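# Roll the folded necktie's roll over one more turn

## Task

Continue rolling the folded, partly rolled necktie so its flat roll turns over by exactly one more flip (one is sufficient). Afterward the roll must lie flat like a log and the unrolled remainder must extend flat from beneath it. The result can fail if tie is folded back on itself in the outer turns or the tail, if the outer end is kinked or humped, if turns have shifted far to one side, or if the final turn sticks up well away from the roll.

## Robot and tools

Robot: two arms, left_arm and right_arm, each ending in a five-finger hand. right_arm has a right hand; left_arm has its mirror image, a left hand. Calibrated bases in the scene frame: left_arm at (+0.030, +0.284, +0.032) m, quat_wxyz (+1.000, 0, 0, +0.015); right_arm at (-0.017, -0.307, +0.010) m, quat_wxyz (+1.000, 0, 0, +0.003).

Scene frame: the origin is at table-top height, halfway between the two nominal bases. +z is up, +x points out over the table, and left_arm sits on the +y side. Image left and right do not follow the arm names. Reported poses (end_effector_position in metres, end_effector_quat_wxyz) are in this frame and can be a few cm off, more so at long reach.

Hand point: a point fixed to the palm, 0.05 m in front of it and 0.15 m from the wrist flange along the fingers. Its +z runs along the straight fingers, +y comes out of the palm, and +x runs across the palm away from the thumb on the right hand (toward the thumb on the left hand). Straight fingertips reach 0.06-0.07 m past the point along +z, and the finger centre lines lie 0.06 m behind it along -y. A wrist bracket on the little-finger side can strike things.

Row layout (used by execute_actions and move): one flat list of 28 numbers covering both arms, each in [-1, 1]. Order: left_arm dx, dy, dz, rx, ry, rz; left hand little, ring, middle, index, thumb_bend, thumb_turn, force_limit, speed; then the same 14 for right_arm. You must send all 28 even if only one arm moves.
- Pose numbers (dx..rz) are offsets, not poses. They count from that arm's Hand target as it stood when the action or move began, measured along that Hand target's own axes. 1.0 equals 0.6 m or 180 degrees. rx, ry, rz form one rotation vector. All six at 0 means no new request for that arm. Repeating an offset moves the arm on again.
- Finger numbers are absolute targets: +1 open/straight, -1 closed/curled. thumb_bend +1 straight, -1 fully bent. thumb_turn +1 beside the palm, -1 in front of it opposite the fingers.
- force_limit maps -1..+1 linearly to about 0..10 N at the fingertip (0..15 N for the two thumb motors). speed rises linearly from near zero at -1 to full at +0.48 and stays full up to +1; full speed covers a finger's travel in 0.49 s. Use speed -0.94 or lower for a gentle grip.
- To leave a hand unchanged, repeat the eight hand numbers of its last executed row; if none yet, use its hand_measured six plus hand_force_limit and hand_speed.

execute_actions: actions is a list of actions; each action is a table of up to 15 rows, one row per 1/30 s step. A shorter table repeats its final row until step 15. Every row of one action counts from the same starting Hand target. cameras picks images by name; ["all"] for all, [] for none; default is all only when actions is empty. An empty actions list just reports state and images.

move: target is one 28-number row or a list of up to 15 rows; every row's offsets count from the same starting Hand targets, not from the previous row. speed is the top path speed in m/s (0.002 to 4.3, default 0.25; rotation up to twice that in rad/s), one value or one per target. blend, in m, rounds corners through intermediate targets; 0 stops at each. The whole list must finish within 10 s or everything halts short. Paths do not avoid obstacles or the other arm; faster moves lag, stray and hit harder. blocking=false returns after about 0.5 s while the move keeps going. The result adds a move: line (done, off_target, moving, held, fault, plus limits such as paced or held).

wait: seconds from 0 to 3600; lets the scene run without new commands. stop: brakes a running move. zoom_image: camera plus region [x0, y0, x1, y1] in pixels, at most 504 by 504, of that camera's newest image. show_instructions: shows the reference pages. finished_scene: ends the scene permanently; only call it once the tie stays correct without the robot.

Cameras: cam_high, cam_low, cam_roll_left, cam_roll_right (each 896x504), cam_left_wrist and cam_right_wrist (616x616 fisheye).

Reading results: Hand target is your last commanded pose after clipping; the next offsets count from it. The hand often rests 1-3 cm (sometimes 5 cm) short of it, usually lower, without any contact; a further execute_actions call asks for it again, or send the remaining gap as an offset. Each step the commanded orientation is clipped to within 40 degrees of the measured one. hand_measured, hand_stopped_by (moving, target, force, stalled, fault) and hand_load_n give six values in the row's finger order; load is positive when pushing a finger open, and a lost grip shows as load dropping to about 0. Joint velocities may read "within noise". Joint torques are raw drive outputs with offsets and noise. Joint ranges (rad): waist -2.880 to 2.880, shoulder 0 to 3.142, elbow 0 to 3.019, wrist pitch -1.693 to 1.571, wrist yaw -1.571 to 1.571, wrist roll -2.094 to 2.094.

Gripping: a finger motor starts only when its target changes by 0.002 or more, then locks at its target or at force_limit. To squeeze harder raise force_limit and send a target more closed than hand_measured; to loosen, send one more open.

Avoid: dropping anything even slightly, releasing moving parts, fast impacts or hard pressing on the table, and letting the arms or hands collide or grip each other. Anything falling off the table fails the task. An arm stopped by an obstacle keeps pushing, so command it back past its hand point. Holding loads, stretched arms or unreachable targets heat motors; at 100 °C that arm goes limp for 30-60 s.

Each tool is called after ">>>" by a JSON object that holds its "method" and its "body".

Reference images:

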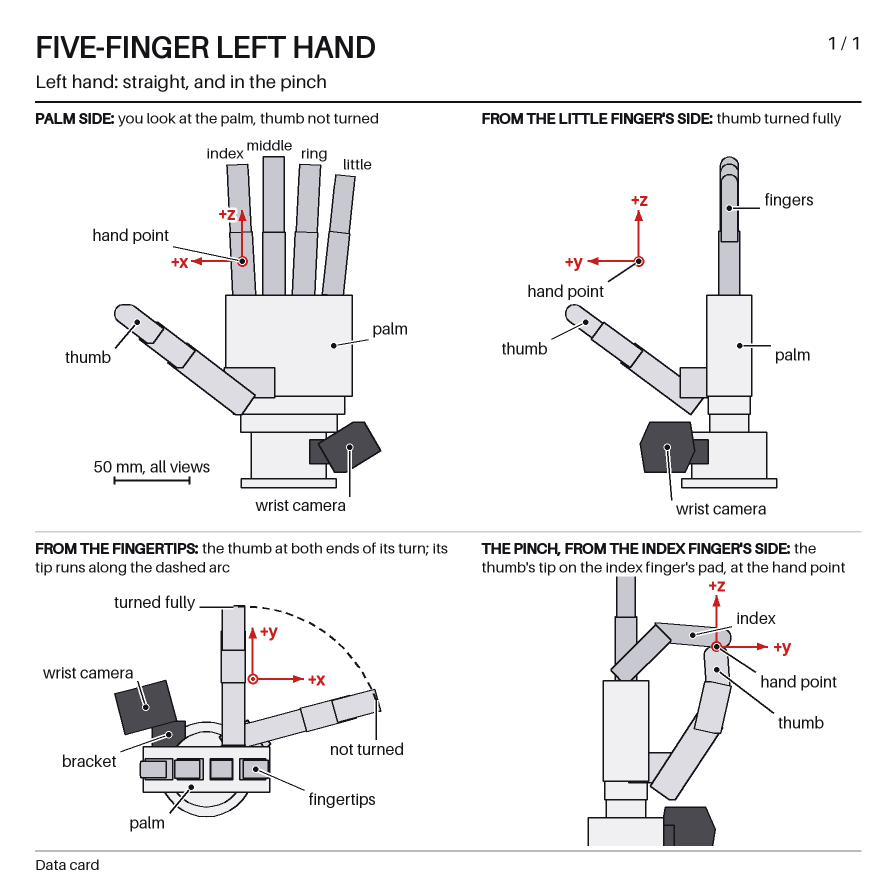

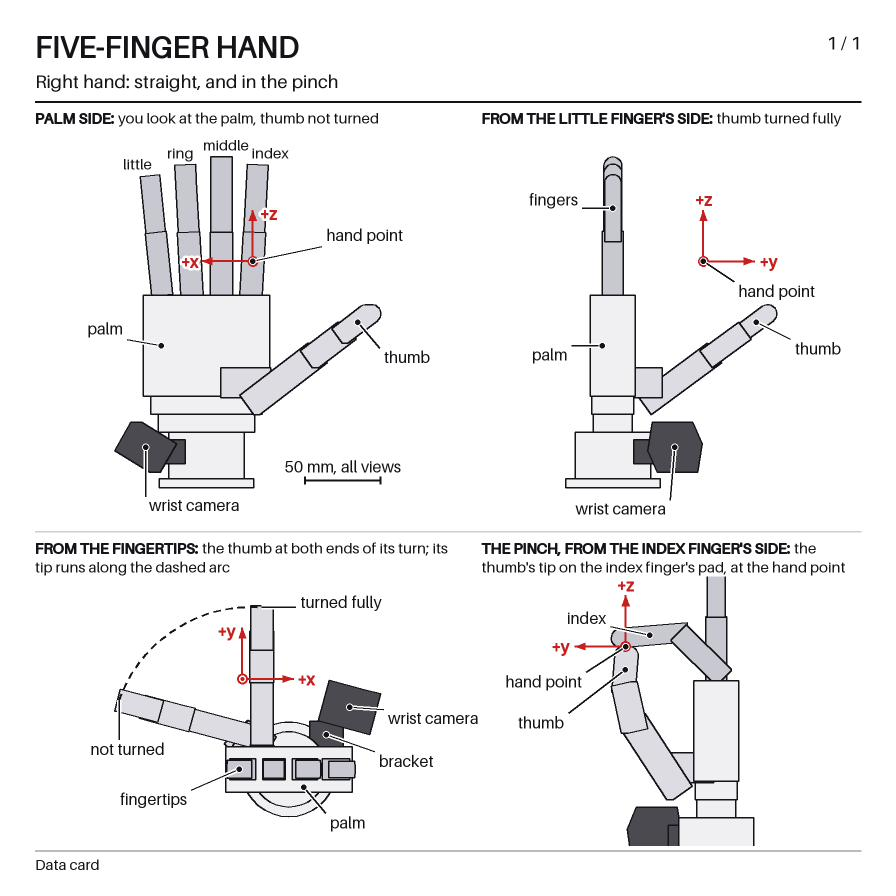

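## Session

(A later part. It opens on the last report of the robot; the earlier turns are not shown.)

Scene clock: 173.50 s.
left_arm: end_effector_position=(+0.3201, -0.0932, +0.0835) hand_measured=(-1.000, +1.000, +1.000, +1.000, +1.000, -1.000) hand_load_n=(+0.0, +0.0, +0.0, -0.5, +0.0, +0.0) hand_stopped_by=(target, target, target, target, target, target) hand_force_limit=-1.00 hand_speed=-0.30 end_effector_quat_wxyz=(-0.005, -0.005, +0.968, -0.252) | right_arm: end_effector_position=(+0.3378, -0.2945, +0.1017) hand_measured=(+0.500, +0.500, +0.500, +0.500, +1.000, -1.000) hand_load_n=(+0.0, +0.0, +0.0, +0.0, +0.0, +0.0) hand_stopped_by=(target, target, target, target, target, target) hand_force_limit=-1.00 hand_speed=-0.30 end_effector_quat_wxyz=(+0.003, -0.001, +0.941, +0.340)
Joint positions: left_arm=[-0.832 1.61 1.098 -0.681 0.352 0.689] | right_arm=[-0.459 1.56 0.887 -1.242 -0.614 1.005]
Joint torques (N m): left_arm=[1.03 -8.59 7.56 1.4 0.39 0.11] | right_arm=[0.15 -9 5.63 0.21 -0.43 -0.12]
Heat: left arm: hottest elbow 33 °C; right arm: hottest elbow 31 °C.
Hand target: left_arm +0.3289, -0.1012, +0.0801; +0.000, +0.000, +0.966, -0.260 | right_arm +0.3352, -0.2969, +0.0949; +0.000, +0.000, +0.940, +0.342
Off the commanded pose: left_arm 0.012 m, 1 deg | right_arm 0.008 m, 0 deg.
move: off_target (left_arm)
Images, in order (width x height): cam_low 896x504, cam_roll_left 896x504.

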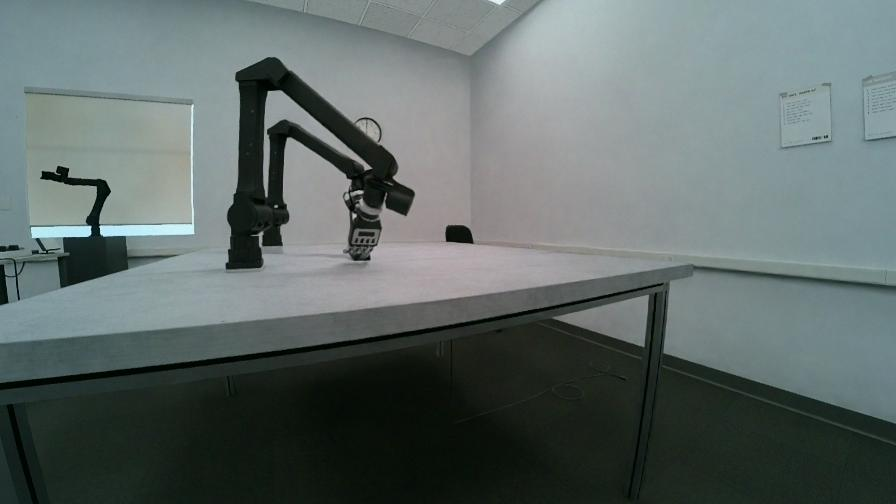

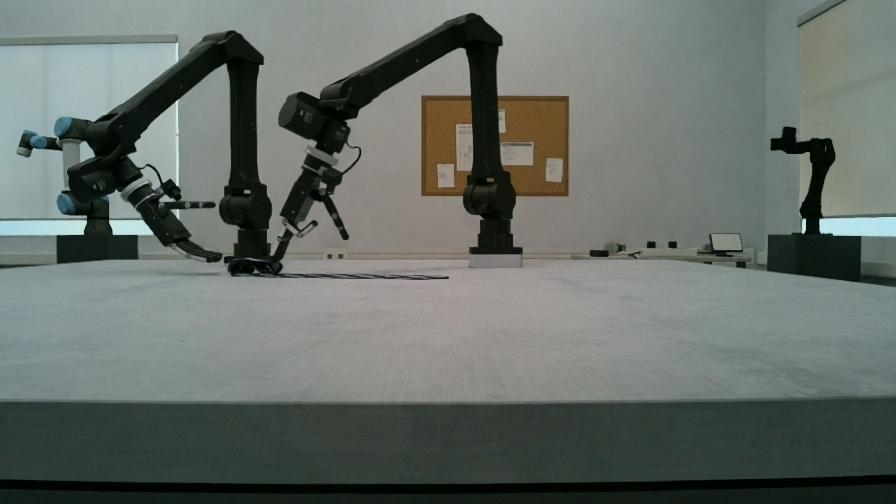

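>>> {"method": "move", "body": {"target": [0, 0, 0, 0, 0, 0, -1, 1, 1, 1, 1, -1, -1, -0.3, 0, -0.0265, 0.0212, 0, 0, 0, 0.5, 0.5, 0.5, 0.5, 1, -1, -1, -0.3], "speed": 0.06, "cameras": ["cam_roll_left", "cam_low"]}}

>>> {"method": "zoom_image", "body": {"camera": "cam_roll_left", "region": [180, 180, 320, 290]}}

Scene clock: 174.93 s.
left_arm: end_effector_position=(+0.3201, -0.0932, +0.0835) hand_measured=(-1.000, +1.000, +1.000, +1.000, +1.000, -1.000) hand_load_n=(+0.0, +0.0, +0.0, +0.0, +0.0, +0.0) hand_stopped_by=(target, target, target, target, target, target) hand_force_limit=-1.00 hand_speed=-0.30 end_effector_quat_wxyz=(-0.005, -0.005, +0.968, -0.252) | right_arm: end_effector_position=(+0.3378, -0.2983, +0.0817) hand_measured=(+0.500, +0.500, +0.500, +0.500, +1.000, -1.000) hand_load_n=(+0.0, +0.0, +0.0, +0.0, -0.5, +0.0) hand_stopped_by=(target, target, target, target, target, target) hand_force_limit=-1.00 hand_speed=-0.30 end_effector_quat_wxyz=(+0.002, -0.001, +0.940, +0.340)
Joint positions: left_arm=[-0.832 1.61 1.098 -0.681 0.352 0.689] | right_arm=[-0.469 1.605 0.873 -1.192 -0.611 0.993]
Joint torques (N m): left_arm=[1.08 -8.64 7.57 1.42 0.39 0.11] | right_arm=[0.21 -9.29 5.31 0.18 -0.42 -0.12]
Heat: left arm: hottest elbow 33 °C; right arm: hottest elbow 31 °C.
Hand target: left_arm +0.3289, -0.1012, +0.0801; +0.000, +0.000, +0.966, -0.260 | right_arm +0.3351, -0.3007, +0.0749; +0.000, +0.000, +0.940, +0.343
Off the commanded pose: left_arm 0.012 m, 1 deg | right_arm 0.008 m, 0 deg.
move: done
Images, in order (width x height): cam_low 896x504, cam_roll_left 896x504.

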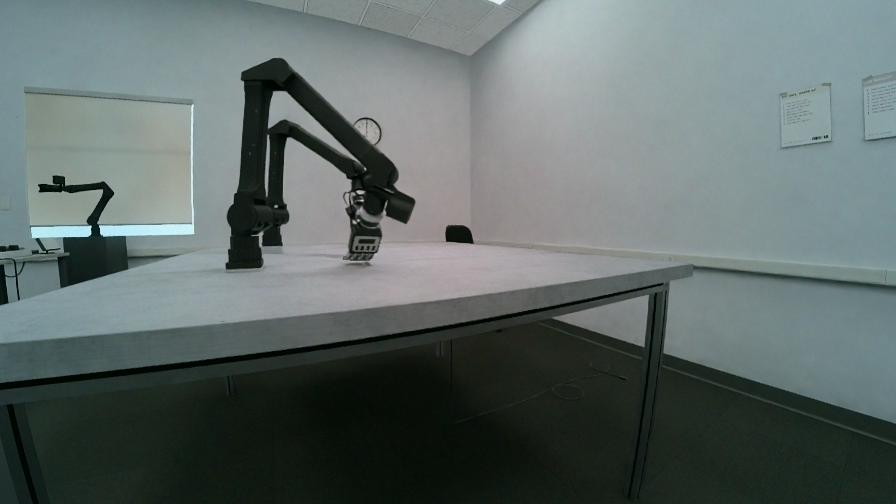

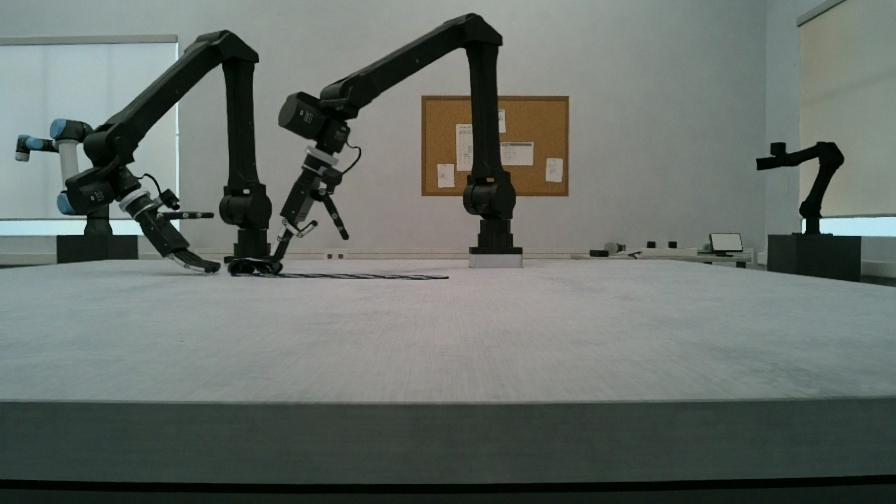

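Scaled by 3.600 from the camera's image (finer frame: 1280x720).

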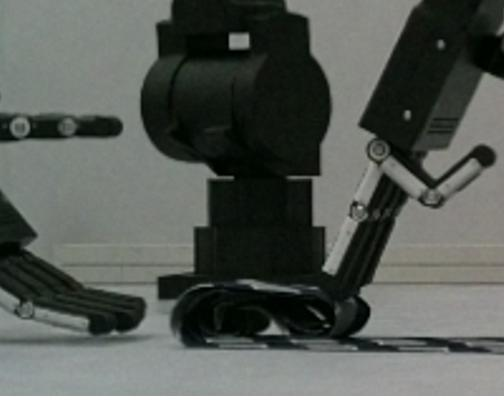

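>>> {"method": "move", "body": {"target": [[0, 0, 0, 0, 0, 0, -1, 1, 1, 1, 1, -1, -1, -0.3, 0, -0.0205, -0.1, 0, 0, 0, 0.5, 0.5, 0.5, 0.5, 1, -1, -1, -0.3], [0, 0, 0, 0, 0, 0, -1, 1, 1, 1, 1, -1, -1, -0.3, 0.1667, -0.0192, -0.2883, 0, 0, 0, 0.5, 0.5, 0.5, 0.5, 1, -1, -1, -0.3]], "speed": 0.2, "blend": 0.03, "cameras": []}}

>>> {"method": "move", "body": {"target": [[0, -0.0345, -0.0763, 0, 0, 0, -1, 1, 1, 1, 1, -1, -1, -0.3, 0, 0, 0, 0, 0, 0, 0.5, 0.5, 0.5, 0.5, 1, -1, -1, -0.3], [-0.0033, -0.2833, 0.1058, -0.1667, 0, 0, -0.1, -0.1, -0.1, -0.1, 1, -1, -1, -0.3, 0, 0, 0, 0, 0, 0, 0.5, 0.5, 0.5, 0.5, 1, -1, -1, -0.3]], "speed": 0.12, "cameras": ["cam_roll_left", "cam_low", "cam_high"]}}

>>> {"method": "zoom_image", "body": {"camera": "cam_roll_left", "region": [180, 180, 320, 290]}}

>>> {"method": "zoom_image", "body": {"camera": "cam_low", "region": [325, 190, 405, 270]}}

Scene clock: 181.37 s.
left_arm: end_effector_position=(+0.3201, -0.0932, +0.0835) hand_measured=(-1.000, +1.000, +1.000, +1.000, +1.000, -1.000) hand_load_n=(+0.0, +0.0, +0.0, +0.0, +0.0, +0.0) hand_stopped_by=(target, target, target, target, target, target) hand_force_limit=-1.00 hand_speed=-0.30 end_effector_quat_wxyz=(-0.005, -0.005, +0.968, -0.252) | right_arm: end_effector_position=(+0.2318, -0.4145, +0.1886) hand_measured=(+0.500, +0.500, +0.500, +0.500, +1.000, -1.000) hand_load_n=(-0.5, +0.0, +0.0, +0.0, +0.0, +0.0) hand_stopped_by=(target, target, target, target, target, target) hand_force_limit=-1.00 hand_speed=-0.30 end_effector_quat_wxyz=(+0.022, +0.011, +0.946, +0.322)
Joint positions: left_arm=[-0.832 1.61 1.098 -0.681 0.352 0.689] | right_arm=[-0.924 1.417 0.994 -1.669 -0.421 0.563]
Joint torques (N m): left_arm=[1.14 -8.59 7.58 1.4 0.39 0.11] | right_arm=[0.91 -8.88 9.55 -1.4 -0.31 -0.12]
Heat: left arm: hottest elbow 34 °C; right arm: hottest elbow 31 °C.
Hand target: left_arm +0.3289, -0.1012, +0.0801; +0.000, +0.000, +0.966, -0.260 | right_arm +0.2350, -0.4208, +0.1998; +0.000, +0.000, +0.940, +0.343
Off the commanded pose: left_arm 0.012 m, 1 deg | right_arm 0.013 m, 4 deg.
joint sent to its limit (right arm) — joint 4 (wrist pitch), lower limit. The joint targets are off in orientation, not in position.
move: off_target (right_arm)

Scene clock: 186.67 s.
left_arm: end_effector_position=(+0.3324, -0.2699, +0.1157) hand_measured=(-0.100, -0.100, -0.100, -0.100, +1.000, -1.000) hand_load_n=(+0.0, +0.5, +0.0, +0.5, +0.0, +0.0) hand_stopped_by=(target, target, target, target, target, target) hand_force_limit=-1.00 hand_speed=-0.30 end_effector_quat_wxyz=(-0.004, +0.005, +1.000, -0.002) | right_arm: end_effector_position=(+0.2317, -0.4145, +0.1887) hand_measured=(+0.500, +0.500, +0.500, +0.500, +1.000, -1.000) hand_load_n=(+0.0, +0.0, +0.0, +0.0, +0.0, +0.0) hand_stopped_by=(target, target, target, target, target, target) hand_force_limit=-1.00 hand_speed=-0.30 end_effector_quat_wxyz=(+0.022, +0.011, +0.946, +0.322)
Joint positions: left_arm=[-1.102 2.269 2.205 -1.507 0.008 0.508] | right_arm=[-0.924 1.417 0.994 -1.669 -0.421 0.562]
Joint torques (N m): left_arm=[0.03 -16.79 9.55 -0.31 -0.13 -0.07] | right_arm=[0.85 -8.82 9.52 -1.4 -0.31 -0.12]
Heat: left arm: hottest elbow 34 °C; right arm: hottest elbow 31 °C.
Hand target: left_arm +0.3307, -0.2801, +0.1104; +0.000, +0.000, +1.000, -0.001 | right_arm +0.2350, -0.4208, +0.1998; +0.000, +0.000, +0.940, +0.343
Off the commanded pose: left_arm 0.012 m, 1 deg | right_arm 0.013 m, 4 deg.
joint sent to its limit (right arm) — joint 4 (wrist pitch), lower limit. The joint targets are off in orientation, not in position.
move: off_target (left_arm); target 2's new numbers were sent with left_arm's hand 0.012 m and 1 deg from that target
Images, in order (width x height): cam_high 896x504, cam_low 896x504, cam_roll_left 896x504.

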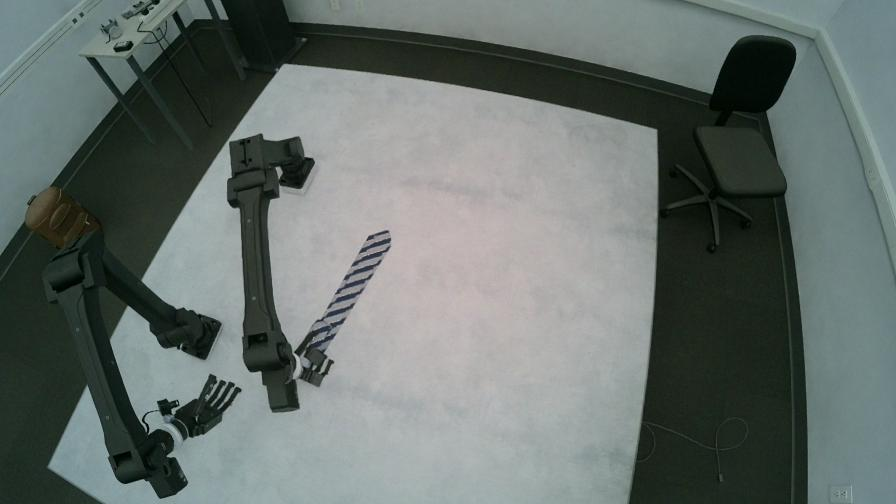

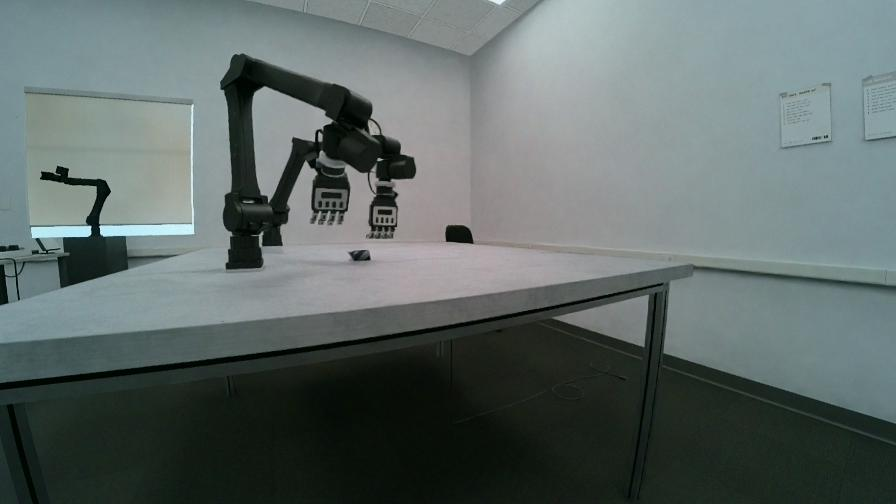

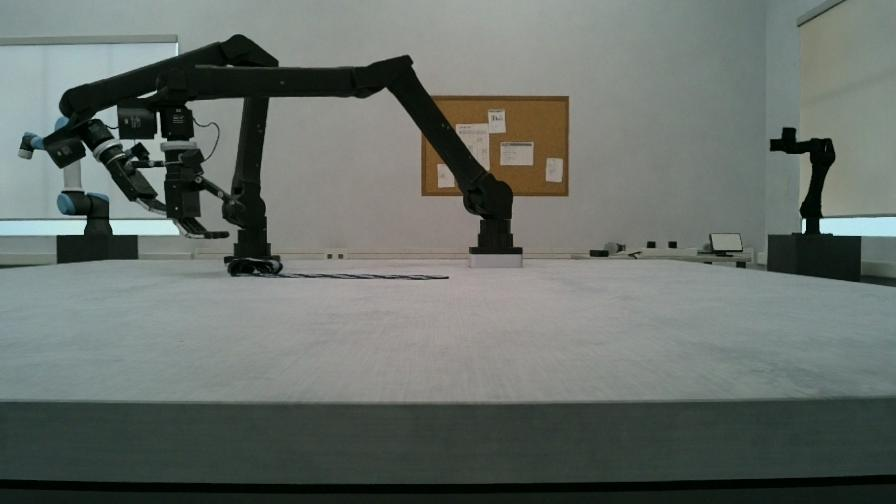

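Scaled by 3.600 from the camera's image (finer frame: 1280x720).

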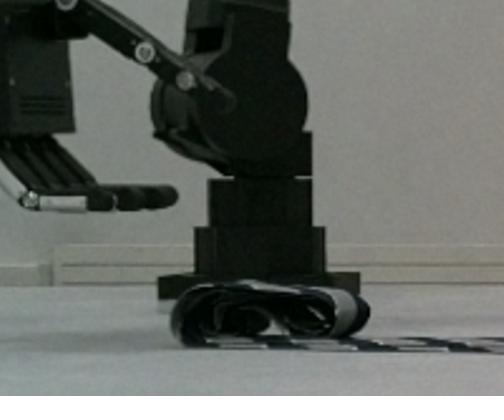

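Scaled by 6.300 from the camera's image (finer frame: 1280x720).

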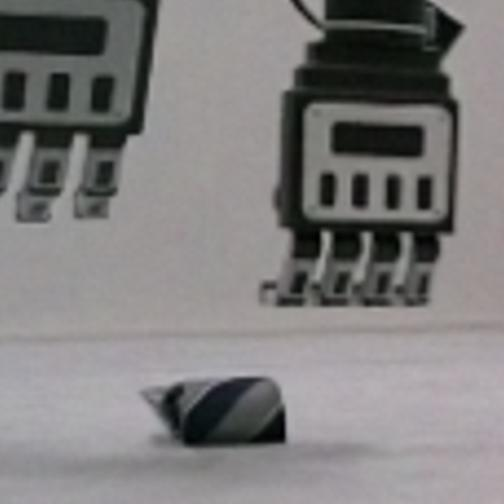

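>>> {"method": "move", "body": {"target": [0, 0, 0, 0, 0, 0, -0.1, -0.1, -0.1, -0.1, 1, -1, -1, -0.3, 0.0583, -0.0082, -0.0939, 0.1219, 0.2220, -0.4534, -1, -1, -1, -1, 1, 1, -1, -0.3], "speed": 0.2, "cameras": []}}

>>> {"method": "move", "body": {"target": [0.0867, -0.03, 0.025, 0, 0, 0, -0.1, -0.1, -0.1, -0.1, 1, -1, -1, -0.3, 0, 0, 0, 0, 0, 0, -1, -1, -1, -1, 1, 1, -1, -0.3], "speed": 0.12, "cameras": ["cam_roll_left", "cam_low", "cam_high"]}}

>>> {"method": "zoom_image", "body": {"camera": "cam_roll_left", "region": [180, 180, 320, 290]}}

>>> {"method": "zoom_image", "body": {"camera": "cam_low", "region": [325, 190, 405, 270]}}

Scene clock: 192.67 s.
left_arm: end_effector_position=(+0.3324, -0.2699, +0.1157) hand_measured=(-0.100, -0.100, -0.100, -0.100, +1.000, -1.000) hand_load_n=(+0.0, +0.0, +0.0, +0.5, +0.0, +0.0) hand_stopped_by=(target, target, target, target, target, target) hand_force_limit=-1.00 hand_speed=-0.30 end_effector_quat_wxyz=(-0.004, +0.005, +1.000, -0.002) | right_arm: end_effector_position=(+0.1921, -0.4553, +0.2334) hand_measured=(-1.000, -1.000, -1.000, -1.000, +1.000, +1.000) hand_load_n=(+0.0, +0.0, +0.0, +0.0, +0.0, +0.0) hand_stopped_by=(target, target, target, target, target, target) hand_force_limit=-1.00 hand_speed=-0.30 end_effector_quat_wxyz=(+0.076, +0.692, -0.711, -0.092)
Joint positions: left_arm=[-1.102 2.269 2.205 -1.507 0.008 0.508] | right_arm=[-0.541 1.336 1.217 -1.67 0.099 -0.497]
Joint torques (N m): left_arm=[0.03 -16.73 9.55 -0.31 -0.14 -0.07] | right_arm=[1.73 -9.58 10.28 0.32 0.2 -0.13]
Heat: left arm: hottest elbow 33 °C; right arm: hottest elbow 31 °C.
Hand target: left_arm +0.3307, -0.2801, +0.1104; +0.000, +0.000, +1.000, -0.001 | right_arm +0.2000, -0.4608, +0.2397; +0.075, +0.704, -0.703, -0.074
Off the commanded pose: left_arm 0.012 m, 1 deg | right_arm 0.012 m, 3 deg.
move: off_target (right_arm)

Scene clock: 193.97 s.
left_arm: end_effector_position=(+0.2759, -0.2958, +0.1043) hand_measured=(-0.100, -0.100, -0.100, -0.100, +1.000, -1.000) hand_load_n=(+0.0, +0.0, +0.0, +0.0, +0.0, +0.0) hand_stopped_by=(target, target, target, target, target, target) hand_force_limit=-1.00 hand_speed=-0.30 end_effector_quat_wxyz=(-0.003, +0.012, +1.000, -0.001) | right_arm: end_effector_position=(+0.1921, -0.4553, +0.2334) hand_measured=(-1.000, -1.000, -1.000, -1.000, +1.000, +1.000) hand_load_n=(+0.0, +0.0, +0.0, +0.0, +0.0, +0.0) hand_stopped_by=(target, target, target, target, target, target) hand_force_limit=-1.00 hand_speed=-0.30 end_effector_quat_wxyz=(+0.076, +0.692, -0.711, -0.092)
Joint positions: left_arm=[-1.193 2.269 2.174 -1.477 0.007 0.432] | right_arm=[-0.541 1.336 1.217 -1.67 0.099 -0.497]
Joint torques (N m): left_arm=[1.14 -18.02 6.76 0.54 -0.1 -0.07] | right_arm=[1.73 -9.52 10.29 0.35 0.2 -0.13]
Heat: left arm: hottest elbow 33 °C; right arm: hottest elbow 31 °C.
Hand target: left_arm +0.2788, -0.2981, +0.0955; +0.000, +0.000, +1.000, -0.001 | right_arm +0.2000, -0.4608, +0.2397; +0.075, +0.704, -0.703, -0.074
Off the commanded pose: left_arm 0.010 m, 1 deg | right_arm 0.012 m, 3 deg.
move: done
Images, in order (width x height): cam_high 896x504, cam_low 896x504, cam_roll_left 896x504.

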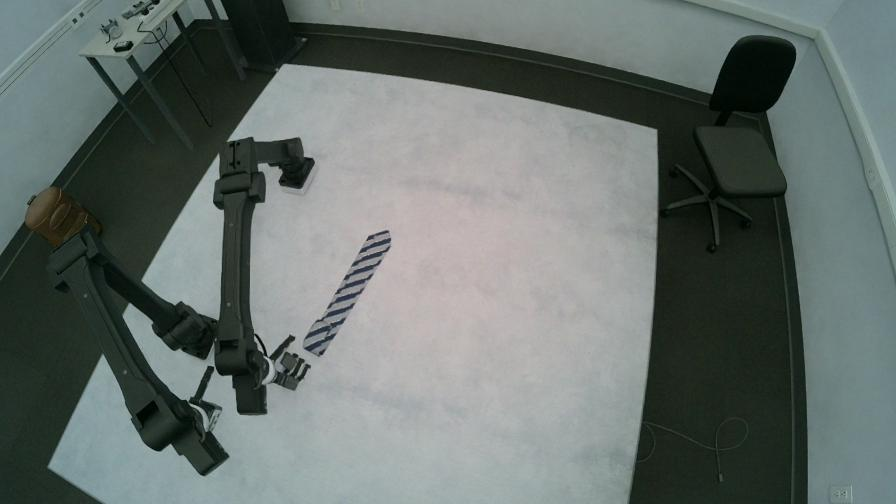

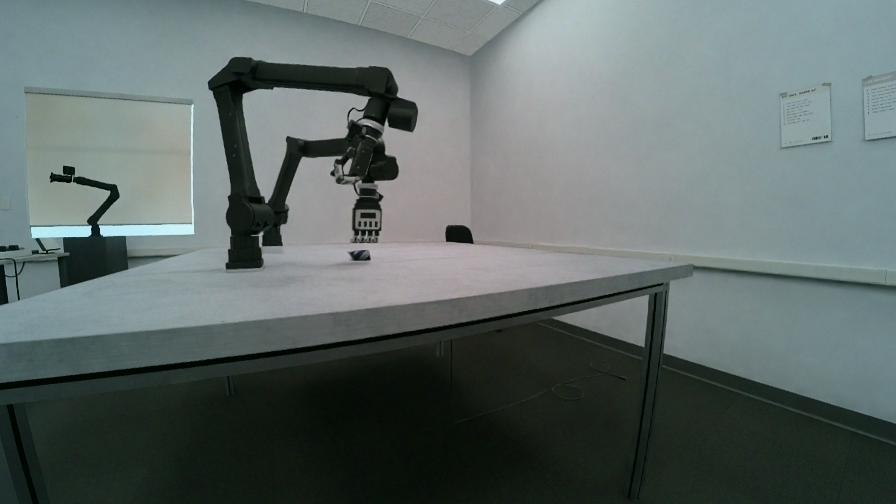

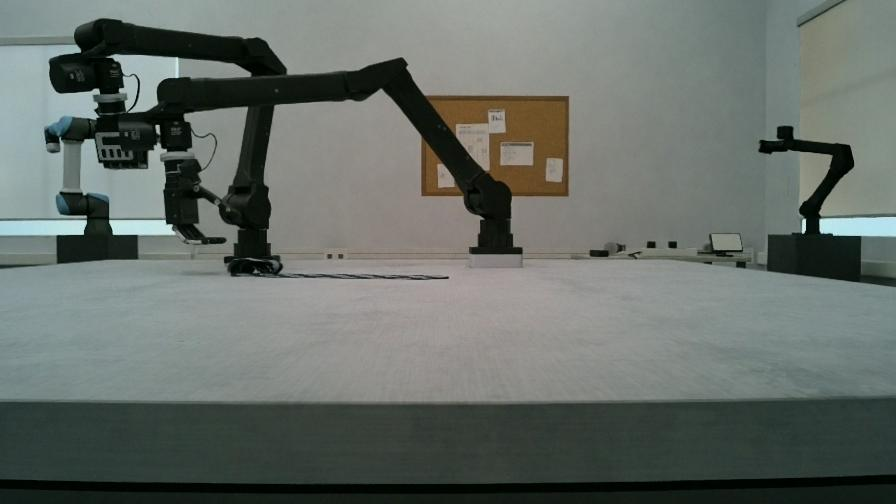

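Scaled by 3.600 from the camera's image (finer frame: 1280x720).

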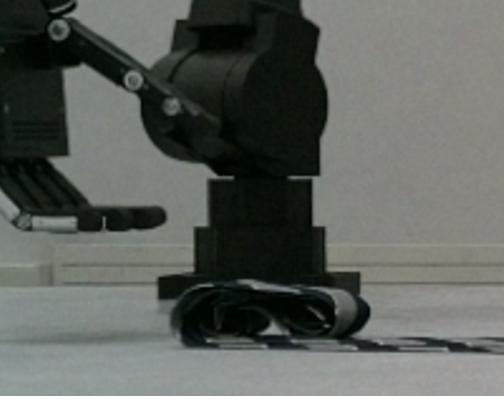

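Scaled by 6.300 from the camera's image (finer frame: 1280x720).

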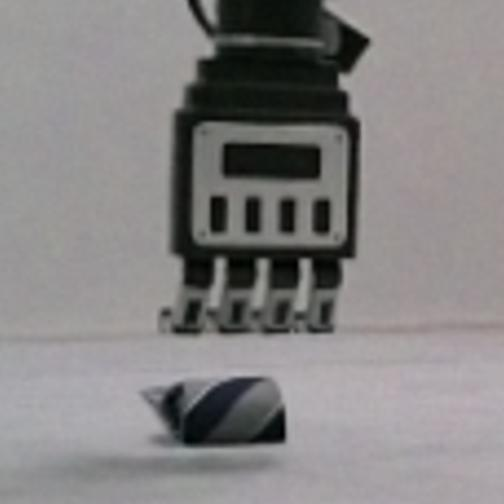

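>>> {"method": "move", "body": {"target": [-0.005, 0, 0.0783, 0, 0, 0, -0.1, -0.1, -0.1, -0.1, 1, -1, -1, -0.3, 0, 0, 0, 0, 0, 0, -1, -1, -1, -1, 1, 1, -1, -0.3], "speed": 0.08, "cameras": ["cam_roll_left", "cam_low"]}}

>>> {"method": "zoom_image", "body": {"camera": "cam_roll_left", "region": [180, 180, 320, 290]}}

>>> {"method": "zoom_image", "body": {"camera": "cam_low", "region": [325, 190, 405, 270]}}

Scene clock: 195.73 s.
left_arm: end_effector_position=(+0.2772, -0.2991, +0.0695) hand_measured=(-0.100, -0.100, -0.100, -0.100, +1.000, -1.000) hand_load_n=(+0.0, +0.0, +0.0, +0.0, +0.0, +0.0) hand_stopped_by=(target, target, target, target, target, target) hand_force_limit=-1.00 hand_speed=-0.30 end_effector_quat_wxyz=(+0.001, +0.011, +1.000, -0.009) | right_arm: end_effector_position=(+0.1921, -0.4553, +0.2334) hand_measured=(-1.000, -1.000, -1.000, -1.000, +1.000, +1.000) hand_load_n=(+0.5, +0.5, +0.0, +0.0, +0.0, +0.0) hand_stopped_by=(target, target, target, target, target, target) hand_force_limit=-1.00 hand_speed=-0.30 end_effector_quat_wxyz=(+0.076, +0.692, -0.711, -0.092)
Joint positions: left_arm=[-1.193 2.279 2.104 -1.378 0.007 0.43] | right_arm=[-0.541 1.336 1.217 -1.67 0.099 -0.497]
Joint torques (N m): left_arm=[1.49 -16.62 6.56 0.58 -0.11 -0.03] | right_arm=[1.73 -9.52 10.28 0.34 0.19 -0.12]
Heat: left arm: hottest elbow 33 °C; right arm: hottest elbow 31 °C.
Hand target: left_arm +0.2818, -0.2981, +0.0485; +0.000, +0.000, +1.000, -0.001 | right_arm +0.2000, -0.4608, +0.2397; +0.075, +0.704, -0.703, -0.074
Off the commanded pose: left_arm 0.022 m, 2 deg | right_arm 0.012 m, 3 deg.
move: off_target (left_arm)
Images, in order (width x height): cam_low 896x504, cam_roll_left 896x504.

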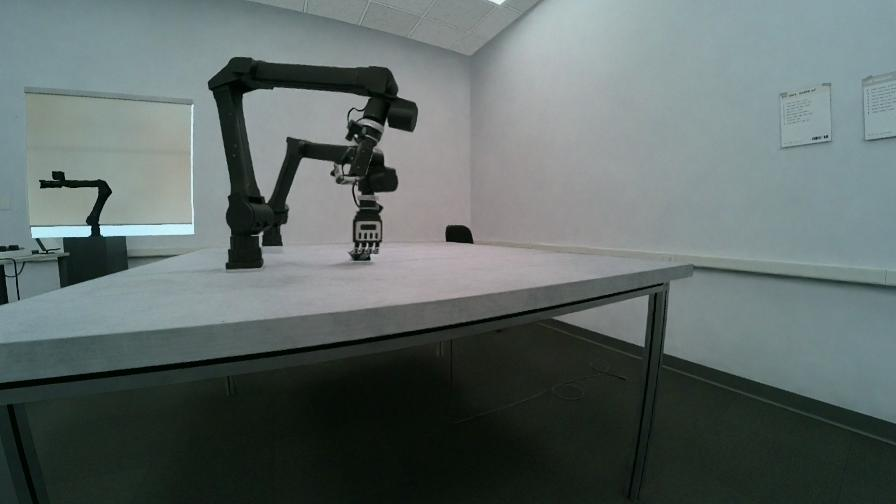

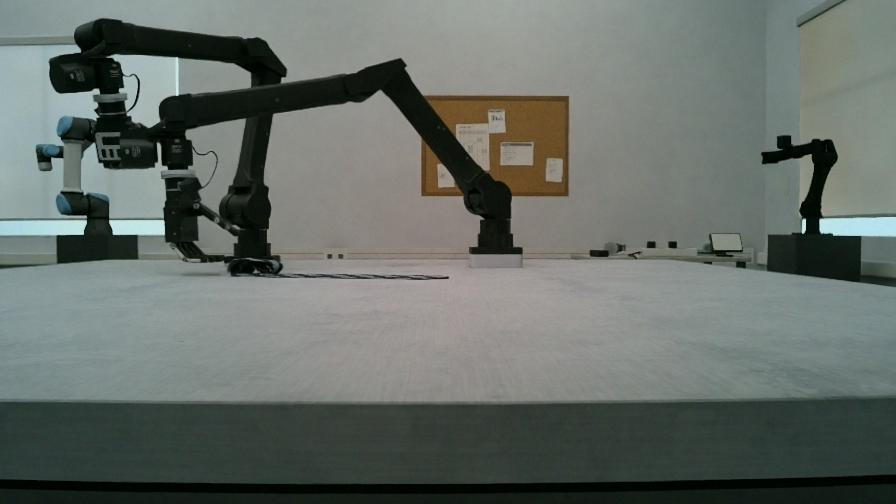

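Scaled by 3.600 from the camera's image (finer frame: 1280x720).

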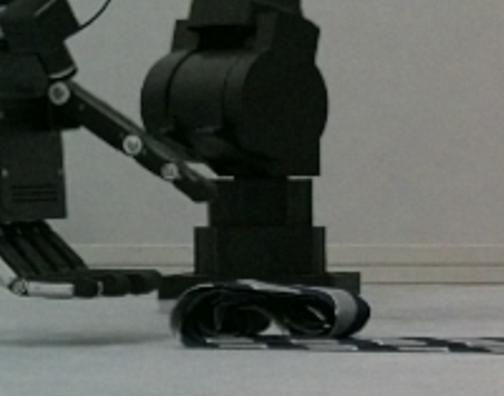

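Scaled by 6.300 from the camera's image (finer frame: 1280x720).

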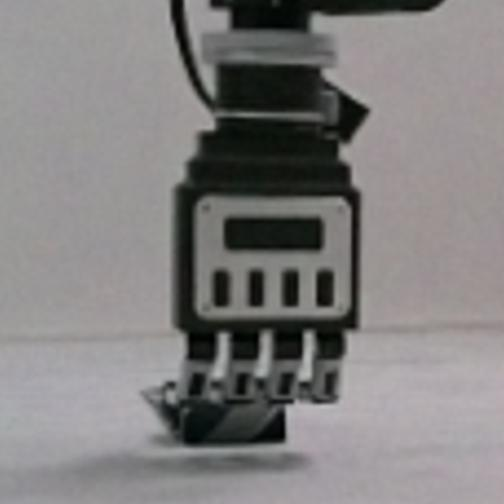

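>>> {"method": "move", "body": {"target": [0, 0, 0.02, 0, 0, 0, -0.1, -0.1, -0.1, -0.1, 1, -1, -1, -0.3, 0, 0, 0, 0, 0, 0, -1, -1, -1, -1, 1, 1, -1, -0.3], "speed": 0.08, "cameras": ["cam_roll_left"]}}

>>> {"method": "zoom_image", "body": {"camera": "cam_roll_left", "region": [180, 180, 320, 290]}}

Scene clock: 199.13 s.
left_arm: end_effector_position=(+0.2774, -0.2995, +0.0577) hand_measured=(-0.100, -0.100, -0.100, -0.100, +1.000, -1.000) hand_load_n=(+0.0, +0.0, +0.0, +0.0, +0.0, +0.0) hand_stopped_by=(target, target, target, target, target, target) hand_force_limit=-1.00 hand_speed=-0.30 end_effector_quat_wxyz=(+0.001, +0.011, +1.000, -0.010) | right_arm: end_effector_position=(+0.1921, -0.4553, +0.2334) hand_measured=(-1.000, -1.000, -1.000, -1.000, +1.000, +1.000) hand_load_n=(+0.0, +0.0, +0.0, +0.0, +0.0, +0.0) hand_stopped_by=(target, target, target, target, target, target) hand_force_limit=-1.00 hand_speed=-0.30 end_effector_quat_wxyz=(+0.076, +0.692, -0.711, -0.092)
Joint positions: left_arm=[-1.193 2.288 2.088 -1.353 0.007 0.43] | right_arm=[-0.541 1.336 1.217 -1.67 0.099 -0.497]
Joint torques (N m): left_arm=[1.49 -16.62 6.48 0.58 -0.11 -0.04] | right_arm=[1.73 -9.64 10.28 0.34 0.19 -0.12]
Heat: left arm: hottest elbow 33 °C; right arm: hottest elbow 31 °C.
Hand target: left_arm +0.2818, -0.2981, +0.0364; +0.000, +0.000, +1.000, -0.001 | right_arm +0.2000, -0.4608, +0.2397; +0.075, +0.704, -0.703, -0.074
Off the commanded pose: left_arm 0.022 m, 2 deg | right_arm 0.012 m, 3 deg.
move: off_target (left_arm)

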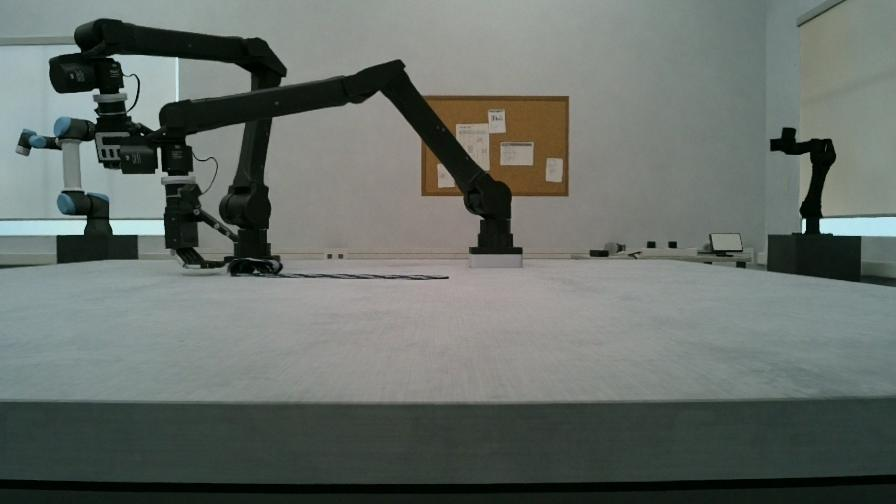

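Scaled by 3.600 from the camera's image (finer frame: 1280x720).

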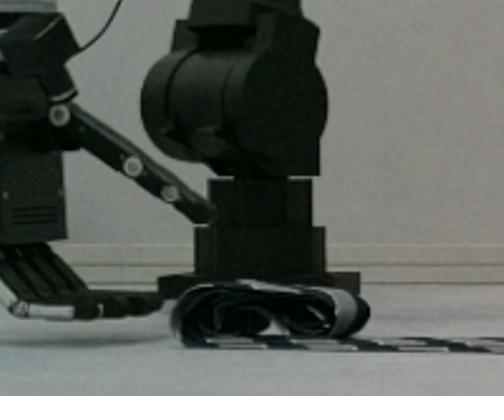

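>>> {"method": "move", "body": {"target": [0, 0.0333, 0, 0, 0, 0, 0, 0, 0, 0, 1, -1, -1, -0.3, 0, 0, 0, 0, 0, 0, -1, -1, -1, -1, 1, 1, -1, -0.3], "speed": 0.05, "cameras": ["cam_roll_left"]}}

>>> {"method": "zoom_image", "body": {"camera": "cam_roll_left", "region": [180, 180, 320, 290]}}

Scene clock: 200.47 s.
left_arm: end_effector_position=(+0.2730, -0.2852, +0.0478) hand_measured=(+0.000, +0.000, +0.000, +0.000, +1.000, -1.000) hand_load_n=(+0.5, -2.5, +0.5, +0.0, +0.0, +0.0) hand_stopped_by=(target, target, target, target, target, target) hand_force_limit=-1.00 hand_speed=-0.30 end_effector_quat_wxyz=(-0.001, +0.010, +1.000, -0.006) | right_arm: end_effector_position=(+0.1921, -0.4553, +0.2334) hand_measured=(-1.000, -1.000, -1.000, -1.000, +1.000, +1.000) hand_load_n=(+0.0, +0.0, +0.0, +0.0, +0.0, +0.0) hand_stopped_by=(target, target, target, target, target, target) hand_force_limit=-1.00 hand_speed=-0.30 end_effector_quat_wxyz=(+0.076, +0.692, -0.711, -0.092)
Joint positions: left_arm=[-1.19 2.254 2 -1.306 0.007 0.43] | right_arm=[-0.541 1.336 1.217 -1.67 0.099 -0.497]
Joint torques (N m): left_arm=[2.26 -17.9 5.42 0.5 -0.1 0.07] | right_arm=[1.79 -9.52 10.28 0.35 0.2 -0.12]
Heat: left arm: hottest elbow 33 °C; right arm: hottest elbow 31 °C.
Hand target: left_arm +0.2817, -0.2781, +0.0363; +0.000, +0.000, +1.000, -0.001 | right_arm +0.2000, -0.4608, +0.2397; +0.075, +0.704, -0.703, -0.074
Off the commanded pose: left_arm 0.016 m, 1 deg | right_arm 0.012 m, 3 deg.
move: off_target (left_arm)

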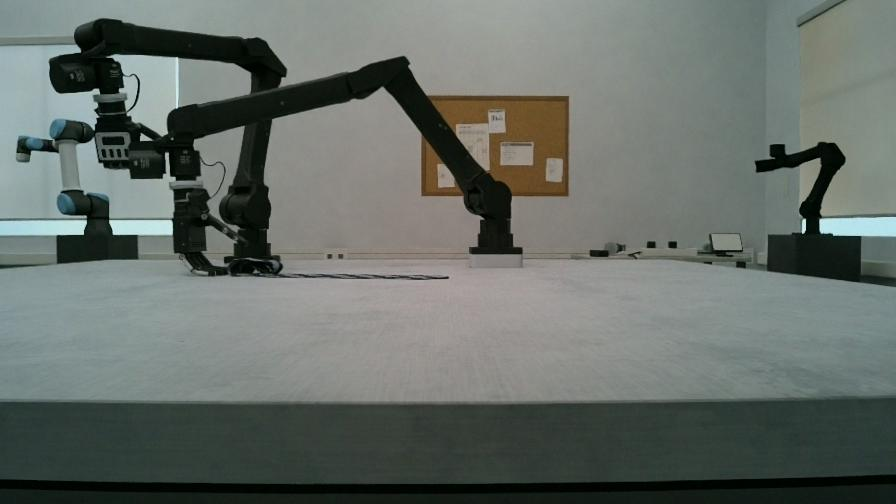

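Scaled by 3.600 from the camera's image (finer frame: 1280x720).

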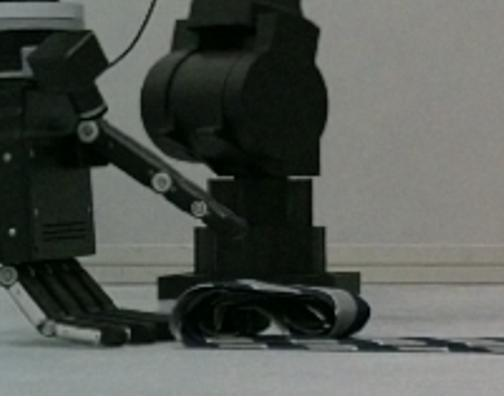

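>>> {"method": "move", "body": {"target": [0, 0.0333, 0, 0, 0, 0, 0, 0, 0, 0, 1, -1, -1, -0.3, 0, 0, 0, 0, 0, 0, -1, -1, -1, -1, 1, 1, -1, -0.3], "speed": 0.05, "cameras": ["cam_roll_left", "cam_low"]}}

>>> {"method": "zoom_image", "body": {"camera": "cam_roll_left", "region": [180, 180, 320, 290]}}

>>> {"method": "zoom_image", "body": {"camera": "cam_low", "region": [325, 190, 405, 270]}}

Scene clock: 201.73 s.
left_arm: end_effector_position=(+0.2723, -0.2660, +0.0470) hand_measured=(+0.000, +0.000, +0.000, +0.000, +1.000, -1.000) hand_load_n=(+0.0, -2.5, +0.0, +0.0, +0.0, +0.0) hand_stopped_by=(target, target, target, target, target, target) hand_force_limit=-1.00 hand_speed=-0.30 end_effector_quat_wxyz=(-0.001, -0.001, +1.000, -0.006) | right_arm: end_effector_position=(+0.1921, -0.4553, +0.2334) hand_measured=(-1.000, -1.000, -1.000, -1.000, +1.000, +1.000) hand_load_n=(+0.0, +0.0, +0.5, +0.0, +0.0, +0.0) hand_stopped_by=(target, target, target, target, target, target) hand_force_limit=-1.00 hand_speed=-0.30 end_effector_quat_wxyz=(+0.076, +0.692, -0.711, -0.092)
Joint positions: left_arm=[-1.178 2.203 1.906 -1.264 0.007 0.421] | right_arm=[-0.541 1.336 1.217 -1.67 0.099 -0.497]
Joint torques (N m): left_arm=[2.2 -17.26 5.34 0.54 -0.09 0.18] | right_arm=[1.67 -9.58 10.28 0.34 0.19 -0.13]
Heat: left arm: hottest elbow 33 °C; right arm: hottest elbow 31 °C.
Hand target: left_arm +0.2817, -0.2583, +0.0363; +0.000, +0.000, +1.000, -0.001 | right_arm +0.2000, -0.4608, +0.2397; +0.075, +0.704, -0.703, -0.074
Off the commanded pose: left_arm 0.016 m, 1 deg | right_arm 0.012 m, 3 deg.
move: off_target (left_arm)
Images, in order (width x height): cam_low 896x504, cam_roll_left 896x504.

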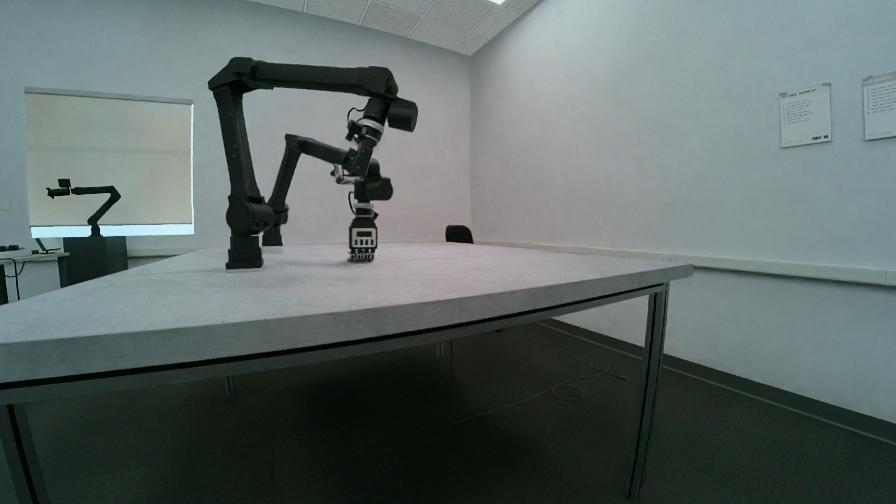

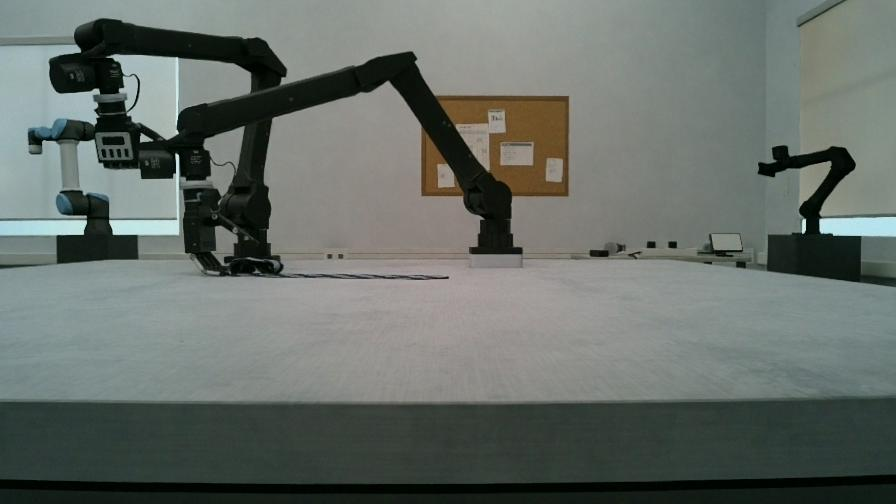

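Scaled by 3.600 from the camera's image (finer frame: 1280x720).

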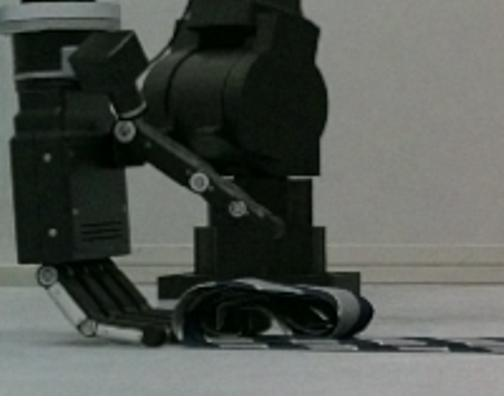

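Scaled by 6.300 from the camera's image (finer frame: 1280x720).

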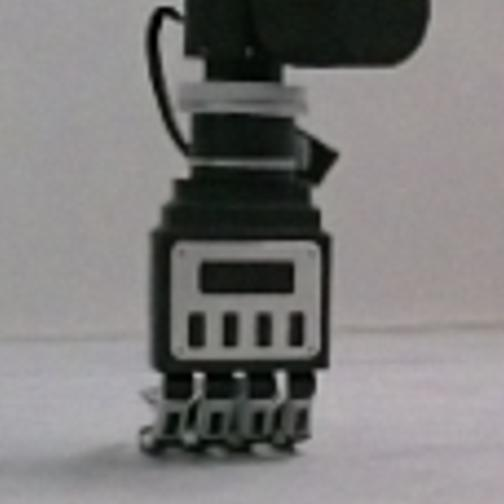

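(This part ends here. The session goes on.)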